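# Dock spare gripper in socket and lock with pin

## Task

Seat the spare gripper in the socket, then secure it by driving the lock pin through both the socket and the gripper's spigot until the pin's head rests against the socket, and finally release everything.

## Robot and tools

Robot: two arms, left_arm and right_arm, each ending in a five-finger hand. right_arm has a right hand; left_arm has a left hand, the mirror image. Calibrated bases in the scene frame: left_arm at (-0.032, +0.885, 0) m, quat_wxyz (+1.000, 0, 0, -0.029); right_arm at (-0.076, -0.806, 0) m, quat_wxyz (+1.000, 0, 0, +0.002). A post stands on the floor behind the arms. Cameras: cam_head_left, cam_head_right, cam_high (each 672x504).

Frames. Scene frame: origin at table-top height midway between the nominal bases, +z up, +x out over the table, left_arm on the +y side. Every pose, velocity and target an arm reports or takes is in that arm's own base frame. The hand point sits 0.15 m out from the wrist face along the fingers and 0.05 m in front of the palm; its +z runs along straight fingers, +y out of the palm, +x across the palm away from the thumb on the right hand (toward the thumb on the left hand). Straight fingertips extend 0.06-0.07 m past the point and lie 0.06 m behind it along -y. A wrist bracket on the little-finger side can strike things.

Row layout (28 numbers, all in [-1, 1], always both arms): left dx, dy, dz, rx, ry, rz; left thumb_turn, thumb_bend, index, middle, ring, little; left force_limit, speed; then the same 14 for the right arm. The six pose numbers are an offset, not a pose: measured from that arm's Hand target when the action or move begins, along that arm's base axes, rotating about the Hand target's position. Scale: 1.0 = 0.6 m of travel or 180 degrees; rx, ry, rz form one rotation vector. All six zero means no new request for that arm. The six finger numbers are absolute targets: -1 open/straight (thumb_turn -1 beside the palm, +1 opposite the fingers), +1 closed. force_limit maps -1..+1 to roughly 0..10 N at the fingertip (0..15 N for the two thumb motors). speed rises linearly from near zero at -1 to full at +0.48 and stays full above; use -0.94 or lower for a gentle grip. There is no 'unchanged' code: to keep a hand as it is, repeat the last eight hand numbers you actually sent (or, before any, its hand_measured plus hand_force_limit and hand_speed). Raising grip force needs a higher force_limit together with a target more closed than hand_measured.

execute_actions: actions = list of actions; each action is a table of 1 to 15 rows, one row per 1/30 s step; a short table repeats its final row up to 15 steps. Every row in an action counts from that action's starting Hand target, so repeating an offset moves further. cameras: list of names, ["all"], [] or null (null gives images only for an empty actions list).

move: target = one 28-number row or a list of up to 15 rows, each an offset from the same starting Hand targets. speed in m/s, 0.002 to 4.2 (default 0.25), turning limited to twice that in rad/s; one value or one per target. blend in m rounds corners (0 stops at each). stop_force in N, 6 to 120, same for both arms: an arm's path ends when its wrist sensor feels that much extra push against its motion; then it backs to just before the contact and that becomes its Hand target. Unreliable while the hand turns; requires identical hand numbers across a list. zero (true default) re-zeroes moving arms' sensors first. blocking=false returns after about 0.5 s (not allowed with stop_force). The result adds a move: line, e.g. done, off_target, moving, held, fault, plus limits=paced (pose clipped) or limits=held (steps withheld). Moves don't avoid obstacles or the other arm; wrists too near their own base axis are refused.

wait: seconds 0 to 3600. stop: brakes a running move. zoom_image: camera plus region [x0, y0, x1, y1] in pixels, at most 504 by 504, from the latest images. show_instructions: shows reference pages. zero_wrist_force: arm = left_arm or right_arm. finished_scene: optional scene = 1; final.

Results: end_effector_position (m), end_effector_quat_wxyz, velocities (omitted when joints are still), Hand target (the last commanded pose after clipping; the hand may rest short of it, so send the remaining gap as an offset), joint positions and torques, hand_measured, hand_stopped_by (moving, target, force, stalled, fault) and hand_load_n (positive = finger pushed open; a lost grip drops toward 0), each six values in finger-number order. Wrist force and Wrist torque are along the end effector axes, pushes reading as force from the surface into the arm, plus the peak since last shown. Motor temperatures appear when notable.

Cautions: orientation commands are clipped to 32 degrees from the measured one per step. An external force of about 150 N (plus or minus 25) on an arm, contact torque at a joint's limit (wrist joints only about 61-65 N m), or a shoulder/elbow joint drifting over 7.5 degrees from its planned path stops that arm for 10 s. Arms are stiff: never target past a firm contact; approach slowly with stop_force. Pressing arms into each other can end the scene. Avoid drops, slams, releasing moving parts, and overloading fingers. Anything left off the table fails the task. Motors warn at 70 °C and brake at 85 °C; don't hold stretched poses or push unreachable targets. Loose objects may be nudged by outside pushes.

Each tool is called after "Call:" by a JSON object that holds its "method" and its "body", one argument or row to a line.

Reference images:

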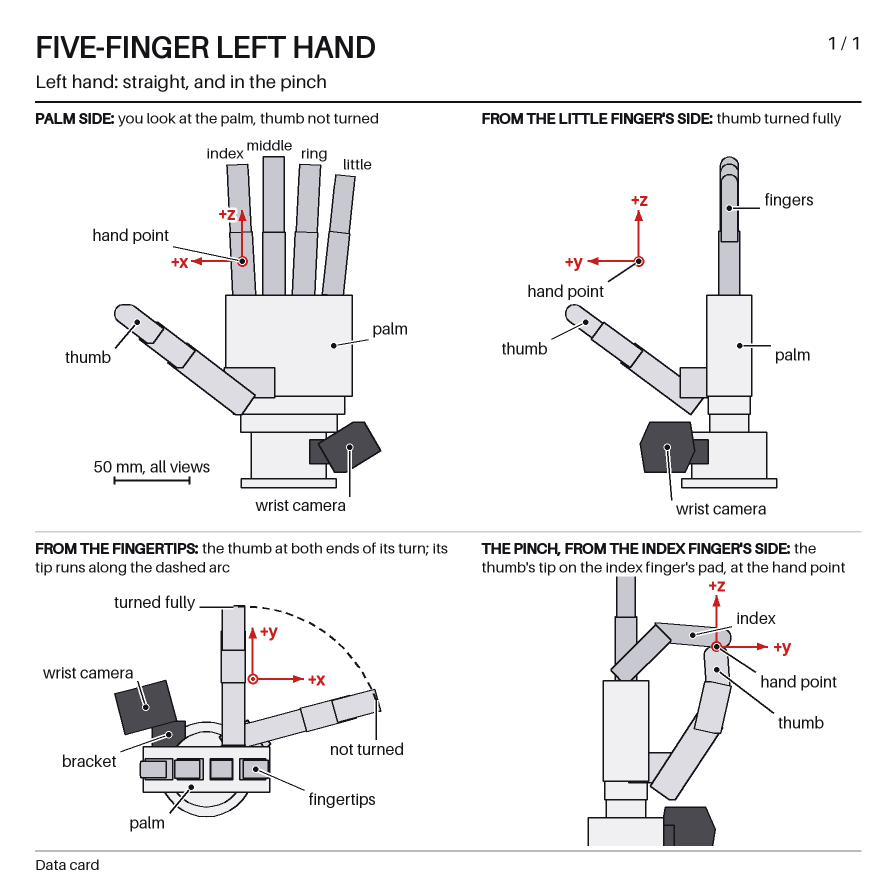

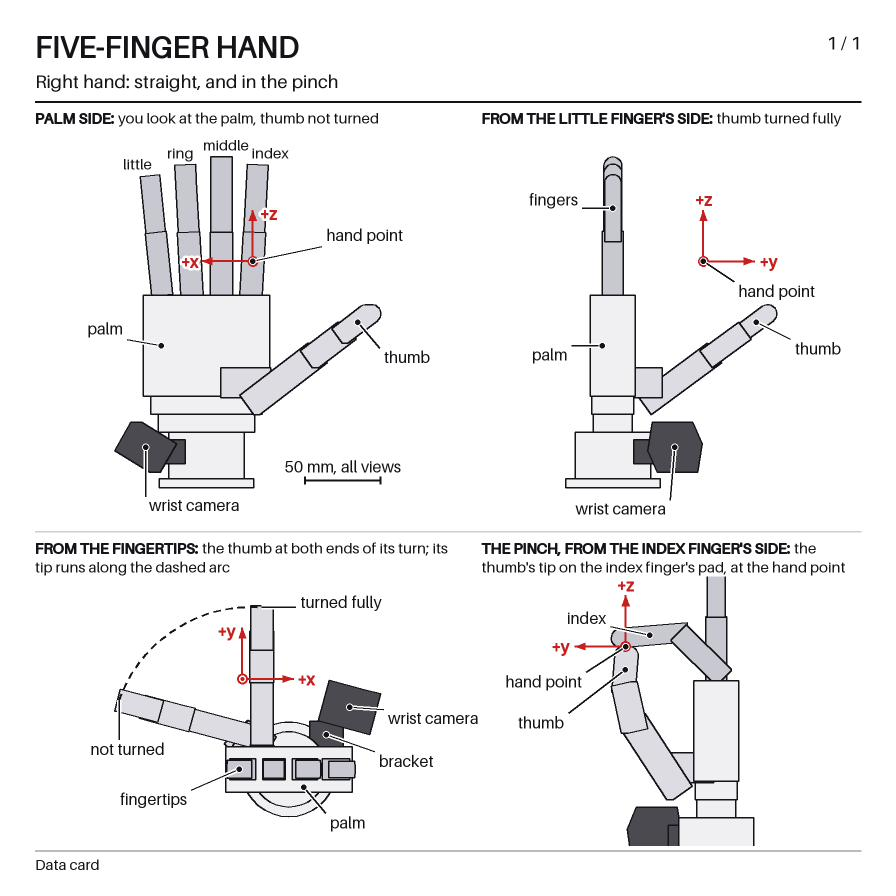

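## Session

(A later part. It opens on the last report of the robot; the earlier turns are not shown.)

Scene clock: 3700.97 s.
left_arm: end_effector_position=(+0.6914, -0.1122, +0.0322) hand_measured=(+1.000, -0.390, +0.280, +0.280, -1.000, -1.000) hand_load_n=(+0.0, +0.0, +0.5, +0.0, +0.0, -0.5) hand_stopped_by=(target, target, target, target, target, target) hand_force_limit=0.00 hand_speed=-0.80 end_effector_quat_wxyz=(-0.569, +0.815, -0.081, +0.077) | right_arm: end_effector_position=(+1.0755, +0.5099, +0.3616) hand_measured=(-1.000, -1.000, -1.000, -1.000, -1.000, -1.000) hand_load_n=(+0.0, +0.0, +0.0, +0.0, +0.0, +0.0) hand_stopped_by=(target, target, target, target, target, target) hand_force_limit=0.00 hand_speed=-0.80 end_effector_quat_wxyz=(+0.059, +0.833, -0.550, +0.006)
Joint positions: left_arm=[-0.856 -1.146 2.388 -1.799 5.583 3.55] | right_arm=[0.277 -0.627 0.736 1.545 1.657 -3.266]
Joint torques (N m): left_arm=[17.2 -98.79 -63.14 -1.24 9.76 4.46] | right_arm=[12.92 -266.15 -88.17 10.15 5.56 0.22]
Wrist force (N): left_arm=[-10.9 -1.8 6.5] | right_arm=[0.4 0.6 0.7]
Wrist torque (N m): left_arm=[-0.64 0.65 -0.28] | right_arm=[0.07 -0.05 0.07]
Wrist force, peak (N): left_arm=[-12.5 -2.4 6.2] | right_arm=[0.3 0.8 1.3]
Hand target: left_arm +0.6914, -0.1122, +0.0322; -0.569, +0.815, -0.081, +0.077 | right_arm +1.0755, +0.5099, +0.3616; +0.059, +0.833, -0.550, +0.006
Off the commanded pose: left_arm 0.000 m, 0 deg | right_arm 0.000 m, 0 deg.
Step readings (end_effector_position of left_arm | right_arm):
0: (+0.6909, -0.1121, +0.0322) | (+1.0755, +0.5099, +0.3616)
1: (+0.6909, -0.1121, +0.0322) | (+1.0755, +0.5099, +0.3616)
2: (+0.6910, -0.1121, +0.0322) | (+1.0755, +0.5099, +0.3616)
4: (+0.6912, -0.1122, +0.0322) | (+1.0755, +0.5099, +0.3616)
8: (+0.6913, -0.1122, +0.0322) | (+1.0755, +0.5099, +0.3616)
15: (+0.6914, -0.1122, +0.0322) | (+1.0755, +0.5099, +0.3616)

Call:
{"method": "execute_actions", "body": {
  "actions": [
    [[-0.0008,0.0002,0,0,0,0,1,-0.39,0.28,0.28,-1,-1,0.0,-0.8,0,0,0,0,0,0,-1,-1,-1,-1,-1,-1,0,-0.8]]
  ],
  "cameras": []
}}

Call:
{"method": "execute_actions", "body": {
  "actions": [
    [[-0.0008,0.0002,0,0,0,0,1,-0.39,0.28,0.28,-1,-1,0.0,-0.8,0,0,0,0,0,0,-1,-1,-1,-1,-1,-1,0,-0.8]]
  ],
  "cameras": []
}}

Call:
{"method": "execute_actions", "body": {
  "actions": [
    [[-0.0008,0.0002,0,0,0,0,1,-0.39,0.28,0.28,-1,-1,0.0,-0.8,0,0,0,0,0,0,-1,-1,-1,-1,-1,-1,0,-0.8]]
  ],
  "cameras": []
}}

Scene clock: 3706.43 s.
left_arm: end_effector_position=(+0.6910, -0.1121, +0.0322) hand_measured=(+1.000, -0.390, +0.280, +0.280, -1.000, -1.000) hand_load_n=(+0.0, +0.0, +0.0, +0.0, +0.0, +0.0) hand_stopped_by=(target, target, target, target, target, target) hand_force_limit=0.00 hand_speed=-0.80 end_effector_quat_wxyz=(-0.569, +0.815, -0.081, +0.077) | right_arm: end_effector_position=(+1.0755, +0.5099, +0.3616) hand_measured=(-1.000, -1.000, -1.000, -1.000, -1.000, -1.000) hand_load_n=(+0.0, +0.0, +0.0, +0.0, +0.0, +0.0) hand_stopped_by=(target, target, target, target, target, target) hand_force_limit=0.00 hand_speed=-0.80 end_effector_quat_wxyz=(+0.059, +0.833, -0.550, +0.006)
Joint positions: left_arm=[-0.856 -1.146 2.389 -1.799 5.582 3.55] | right_arm=[0.277 -0.627 0.736 1.545 1.657 -3.266]
Joint torques (N m): left_arm=[-27.67 -147.41 -15.64 -6.49 -1.04 -1.82] | right_arm=[7.58 -265.18 -87.59 10.66 5.95 0.36]
Wrist force (N): left_arm=[-2.3 -0.5 6.2] | right_arm=[0.4 0.4 0.7]
Wrist torque (N m): left_arm=[-0.66 0.63 -0.25] | right_arm=[0.04 -0.05 0.06]
Wrist force, peak (N): left_arm=[-11.1 -1.8 6.4] | right_arm=[0.8 0.6 1.3]
Hand target: left_arm +0.6909, -0.1121, +0.0322; -0.569, +0.815, -0.081, +0.077 | right_arm +1.0755, +0.5099, +0.3616; +0.059, +0.833, -0.550, +0.006
Off the commanded pose: left_arm 0.000 m, 0 deg | right_arm 0.000 m, 0 deg.
Step readings (end_effector_position of left_arm | right_arm):
0: (+0.6914, -0.1122, +0.0322) | (+1.0755, +0.5099, +0.3616)
1: (+0.6914, -0.1122, +0.0322) | (+1.0755, +0.5099, +0.3616)
2: (+0.6914, -0.1122, +0.0322) | (+1.0755, +0.5099, +0.3616)
4: (+0.6913, -0.1122, +0.0322) | (+1.0755, +0.5099, +0.3616)
8: (+0.6911, -0.1121, +0.0321) | (+1.0755, +0.5099, +0.3616)
15: (+0.6910, -0.1121, +0.0322) | (+1.0755, +0.5099, +0.3616)

Scene clock: 3707.13 s.
left_arm: end_effector_position=(+0.6905, -0.1120, +0.0322) hand_measured=(+1.000, -0.390, +0.280, +0.280, -1.000, -1.000) hand_load_n=(+0.0, +0.0, +0.0, +0.5, +0.0, +0.0) hand_stopped_by=(target, target, target, target, target, target) hand_force_limit=0.00 hand_speed=-0.80 end_effector_quat_wxyz=(-0.569, +0.815, -0.081, +0.077) | right_arm: end_effector_position=(+1.0755, +0.5099, +0.3616) hand_measured=(-1.000, -1.000, -1.000, -1.000, -1.000, -1.000) hand_load_n=(+0.0, +0.0, +0.0, +0.0, +0.0, +0.0) hand_stopped_by=(target, target, target, target, target, target) hand_force_limit=0.00 hand_speed=-0.80 end_effector_quat_wxyz=(+0.059, +0.833, -0.550, +0.006)
Joint positions: left_arm=[-0.856 -1.146 2.389 -1.799 5.582 3.55] | right_arm=[0.277 -0.627 0.736 1.545 1.657 -3.266]
Joint torques (N m): left_arm=[-27.18 -146.44 -12.91 -6.19 -1.88 -1.73] | right_arm=[9.41 -262.84 -88.7 10.17 5.3 1.12]
Wrist force (N): left_arm=[-1.2 -0.3 5.8] | right_arm=[0.4 0.4 1.2]
Wrist torque (N m): left_arm=[-0.61 0.53 -0.22] | right_arm=[0.01 -0.07 0.07]
Wrist force, peak (N): left_arm=[-1.9 -0.2 6.5] | right_arm=[0.5 0.6 1.3]
Hand target: left_arm +0.6905, -0.1120, +0.0322; -0.569, +0.815, -0.081, +0.077 | right_arm +1.0755, +0.5099, +0.3616; +0.059, +0.833, -0.550, +0.006
Off the commanded pose: left_arm 0.000 m, 0 deg | right_arm 0.000 m, 0 deg.
Step readings (end_effector_position of left_arm | right_arm):
0: (+0.6910, -0.1121, +0.0322) | (+1.0755, +0.5099, +0.3616)
1: (+0.6910, -0.1121, +0.0322) | (+1.0755, +0.5099, +0.3616)
2: (+0.6909, -0.1121, +0.0322) | (+1.0755, +0.5099, +0.3616)
4: (+0.6907, -0.1120, +0.0322) | (+1.0755, +0.5099, +0.3616)
8: (+0.6905, -0.1120, +0.0322) | (+1.0755, +0.5099, +0.3616)
15: (+0.6905, -0.1120, +0.0322) | (+1.0755, +0.5099, +0.3616)

Scene clock: 3707.83 s.
left_arm: end_effector_position=(+0.6900, -0.1119, +0.0322) hand_measured=(+1.000, -0.390, +0.280, +0.280, -1.000, -1.000) hand_load_n=(+0.0, +0.0, +0.0, +0.0, +0.0, +0.0) hand_stopped_by=(target, target, target, target, target, target) hand_force_limit=0.00 hand_speed=-0.80 end_effector_quat_wxyz=(-0.569, +0.815, -0.081, +0.077) | right_arm: end_effector_position=(+1.0755, +0.5099, +0.3616) hand_measured=(-1.000, -1.000, -1.000, -1.000, -1.000, -1.000) hand_load_n=(+0.0, +0.0, +0.0, +0.0, +0.0, +0.0) hand_stopped_by=(target, target, target, target, target, target) hand_force_limit=0.00 hand_speed=-0.80 end_effector_quat_wxyz=(+0.059, +0.833, -0.550, +0.006)
Joint positions: left_arm=[-0.857 -1.147 2.39 -1.799 5.582 3.549] | right_arm=[0.277 -0.627 0.736 1.545 1.657 -3.266]
Joint torques (N m): left_arm=[-28.68 -148.62 -16.06 -6.22 -1.83 -2.07] | right_arm=[9.53 -261.24 -87.47 10.65 5.55 0.82]
Wrist force (N): left_arm=[-1.8 -0.3 5.6] | right_arm=[0.4 0.6 0.7]
Wrist torque (N m): left_arm=[-0.60 0.62 -0.26] | right_arm=[0.06 -0.05 0.07]
Wrist force, peak (N): left_arm=[-1.7 -0.2 6.4] | right_arm=[0.4 0.9 1.0]
Hand target: left_arm +0.6900, -0.1119, +0.0322; -0.569, +0.815, -0.081, +0.077 | right_arm +1.0755, +0.5099, +0.3616; +0.059, +0.833, -0.550, +0.006
Off the commanded pose: left_arm 0.000 m, 0 deg | right_arm 0.000 m, 0 deg.
Step readings (end_effector_position of left_arm | right_arm):
0: (+0.6905, -0.1120, +0.0322) | (+1.0755, +0.5099, +0.3616)
1: (+0.6905, -0.1120, +0.0322) | (+1.0755, +0.5099, +0.3616)
2: (+0.6904, -0.1120, +0.0322) | (+1.0755, +0.5099, +0.3616)
4: (+0.6902, -0.1119, +0.0322) | (+1.0755, +0.5099, +0.3616)
8: (+0.6901, -0.1119, +0.0322) | (+1.0755, +0.5099, +0.3616)
15: (+0.6900, -0.1119, +0.0322) | (+1.0755, +0.5099, +0.3616)

Call:
{"method": "execute_actions", "body": {
  "actions": [
    [[0.0022,-0.0006,0,0,0,0,1,-0.39,0.28,0.28,-1,-1,0.0,-0.8,0,0,0,0,0,0,-1,-1,-1,-1,-1,-1,0,-0.8]]
  ],
  "cameras": []
}}

Call:
{"method": "execute_actions", "body": {
  "actions": [
    [[0.0008,-0.0003,0,0,0,0,1,-0.39,0.28,0.28,-1,-1,0.0,-0.8,0,0,0,0,0,0,-1,-1,-1,-1,-1,-1,0,-0.8]]
  ],
  "cameras": []
}}

Scene clock: 3722.70 s.
left_arm: end_effector_position=(+0.6913, -0.1122, +0.0322) hand_measured=(+1.000, -0.390, +0.280, +0.280, -1.000, -1.000) hand_load_n=(+0.0, +0.0, +0.0, +0.0, +0.0, +0.0) hand_stopped_by=(target, target, target, target, target, target) hand_force_limit=0.00 hand_speed=-0.80 end_effector_quat_wxyz=(-0.569, +0.815, -0.081, +0.077) | right_arm: end_effector_position=(+1.0755, +0.5099, +0.3616) hand_measured=(-1.000, -1.000, -1.000, -1.000, -1.000, -1.000) hand_load_n=(+0.0, +0.0, +0.0, +0.0, +0.0, +0.0) hand_stopped_by=(target, target, target, target, target, target) hand_force_limit=0.00 hand_speed=-0.80 end_effector_quat_wxyz=(+0.059, +0.833, -0.550, +0.006)
Joint positions: left_arm=[-0.856 -1.146 2.388 -1.799 5.583 3.55] | right_arm=[0.277 -0.627 0.736 1.545 1.657 -3.266]
Joint torques (N m): left_arm=[15.82 -99.42 -62.41 -0.62 8.93 3.58] | right_arm=[12.16 -264.88 -87 10.13 5.59 0.56]
Wrist force (N): left_arm=[-7.6 -1.5 6.0] | right_arm=[0.5 0.4 1.1]
Wrist torque (N m): left_arm=[-0.60 0.60 -0.27] | right_arm=[0.02 -0.08 0.07]
Wrist force, peak (N): left_arm=[-7.7 -1.2 6.1] | right_arm=[1.1 0.7 1.0]
Hand target: left_arm +0.6913, -0.1122, +0.0322; -0.569, +0.815, -0.081, +0.077 | right_arm +1.0755, +0.5099, +0.3616; +0.059, +0.833, -0.550, +0.006
Off the commanded pose: left_arm 0.000 m, 0 deg | right_arm 0.000 m, 0 deg.
Step readings (end_effector_position of left_arm | right_arm):
0: (+0.6900, -0.1119, +0.0322) | (+1.0755, +0.5099, +0.3616)
1: (+0.6900, -0.1119, +0.0322) | (+1.0755, +0.5099, +0.3616)
2: (+0.6900, -0.1118, +0.0322) | (+1.0755, +0.5099, +0.3616)
4: (+0.6904, -0.1120, +0.0322) | (+1.0755, +0.5099, +0.3616)
8: (+0.6910, -0.1122, +0.0322) | (+1.0755, +0.5099, +0.3616)
15: (+0.6912, -0.1122, +0.0322) | (+1.0755, +0.5099, +0.3616)

Scene clock: 3723.40 s.
left_arm: end_effector_position=(+0.6918, -0.1124, +0.0322) hand_measured=(+1.000, -0.390, +0.280, +0.280, -1.000, -1.000) hand_load_n=(+0.0, +0.5, +0.0, +0.0, -0.5, +0.0) hand_stopped_by=(target, target, target, target, target, target) hand_force_limit=0.00 hand_speed=-0.80 end_effector_quat_wxyz=(-0.569, +0.815, -0.081, +0.077) | right_arm: end_effector_position=(+1.0755, +0.5099, +0.3616) hand_measured=(-1.000, -1.000, -1.000, -1.000, -1.000, -1.000) hand_load_n=(+0.0, +0.0, +0.0, +0.0, +0.0, +0.0) hand_stopped_by=(target, target, target, target, target, target) hand_force_limit=0.00 hand_speed=-0.80 end_effector_quat_wxyz=(+0.059, +0.833, -0.550, +0.006)
Joint positions: left_arm=[-0.855 -1.146 2.388 -1.799 5.583 3.55] | right_arm=[0.277 -0.627 0.736 1.545 1.657 -3.266]
Joint torques (N m): left_arm=[14.62 -100.28 -66.51 -1.26 10.31 4.31] | right_arm=[12.9 -264.73 -88.12 10.53 6.04 0.43]
Wrist force (N): left_arm=[-13.3 -2.1 6.6] | right_arm=[0.7 0.5 1.0]
Wrist torque (N m): left_arm=[-0.60 0.58 -0.28] | right_arm=[0.05 -0.11 0.09]
Wrist force, peak (N): left_arm=[-13.8 -2.4 6.3] | right_arm=[0.5 0.4 1.2]
Hand target: left_arm +0.6918, -0.1124, +0.0322; -0.569, +0.815, -0.081, +0.077 | right_arm +1.0755, +0.5099, +0.3616; +0.059, +0.833, -0.550, +0.006
Off the commanded pose: left_arm 0.000 m, 0 deg | right_arm 0.000 m, 0 deg.
Step readings (end_effector_position of left_arm | right_arm):
0: (+0.6913, -0.1122, +0.0322) | (+1.0755, +0.5099, +0.3616)
1: (+0.6913, -0.1122, +0.0322) | (+1.0755, +0.5099, +0.3616)
2: (+0.6914, -0.1122, +0.0322) | (+1.0755, +0.5099, +0.3616)
4: (+0.6915, -0.1123, +0.0322) | (+1.0755, +0.5099, +0.3616)
8: (+0.6917, -0.1123, +0.0322) | (+1.0755, +0.5099, +0.3616)
15: (+0.6918, -0.1124, +0.0322) | (+1.0755, +0.5099, +0.3616)

Call:
{"method": "execute_actions", "body": {
  "actions": [
    [[0,0,0,0,0,0,1,-0.39,0.28,0.28,-1,-1,0.0,-0.8,0,0,0,0,0,0,-1,-1,-1,-1,-1,-1,0,-0.8]]
  ],
  "cameras": ["cam_high"]
}}

Call:
{"method": "zoom_image", "body": {
  "camera": "cam_high",
  "region": [530, 182, 566, 208]
}}

Scene clock: 3729.13 s.
left_arm: end_effector_position=(+0.6918, -0.1124, +0.0322) hand_measured=(+1.000, -0.390, +0.280, +0.280, -1.000, -1.000) hand_load_n=(+0.0, +0.5, +0.0, +0.5, +0.0, +0.0) hand_stopped_by=(target, target, target, target, target, target) hand_force_limit=0.00 hand_speed=-0.80 end_effector_quat_wxyz=(-0.569, +0.815, -0.081, +0.077) | right_arm: end_effector_position=(+1.0755, +0.5099, +0.3616) hand_measured=(-1.000, -1.000, -1.000, -1.000, -1.000, -1.000) hand_load_n=(+0.0, +0.0, +0.0, +0.0, +0.0, +0.0) hand_stopped_by=(target, target, target, target, target, target) hand_force_limit=0.00 hand_speed=-0.80 end_effector_quat_wxyz=(+0.059, +0.833, -0.550, +0.006)
Joint positions: left_arm=[-0.855 -1.146 2.388 -1.799 5.583 3.55] | right_arm=[0.277 -0.627 0.736 1.545 1.657 -3.266]
Joint torques (N m): left_arm=[14.6 -103.5 -40.08 -2.35 1.43 4.04] | right_arm=[8.31 -264.5 -84.9 10.2 5.79 1.02]
Wrist force (N): left_arm=[-11.0 -1.5 6.5] | right_arm=[0.3 0.5 1.0]
Wrist torque (N m): left_arm=[-0.61 0.59 -0.27] | right_arm=[0.03 -0.04 0.06]
Wrist force, peak (N): left_arm=[-13.9 -2.2 6.1] | right_arm=[0.4 0.5 1.4]
Hand target: left_arm +0.6918, -0.1124, +0.0322; -0.569, +0.815, -0.081, +0.077 | right_arm +1.0755, +0.5099, +0.3616; +0.059, +0.833, -0.550, +0.006
Off the commanded pose: left_arm 0.000 m, 0 deg | right_arm 0.000 m, 0 deg.
Step readings (end_effector_position of left_arm | right_arm):
0: (+0.6918, -0.1124, +0.0322) | (+1.0755, +0.5099, +0.3616)
1: (+0.6918, -0.1124, +0.0322) | (+1.0755, +0.5099, +0.3616)
2: (+0.6918, -0.1124, +0.0322) | (+1.0755, +0.5099, +0.3616)
4: (+0.6918, -0.1124, +0.0322) | (+1.0755, +0.5099, +0.3616)
8: (+0.6918, -0.1124, +0.0322) | (+1.0755, +0.5099, +0.3616)
15: (+0.6918, -0.1124, +0.0322) | (+1.0755, +0.5099, +0.3616)

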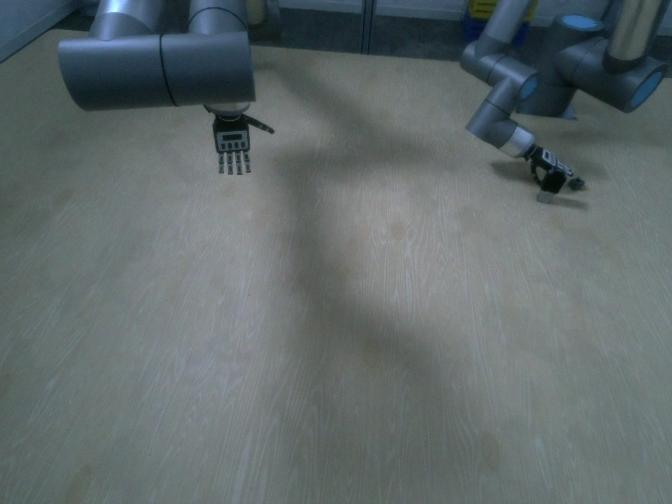

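Scaled by 14.000.

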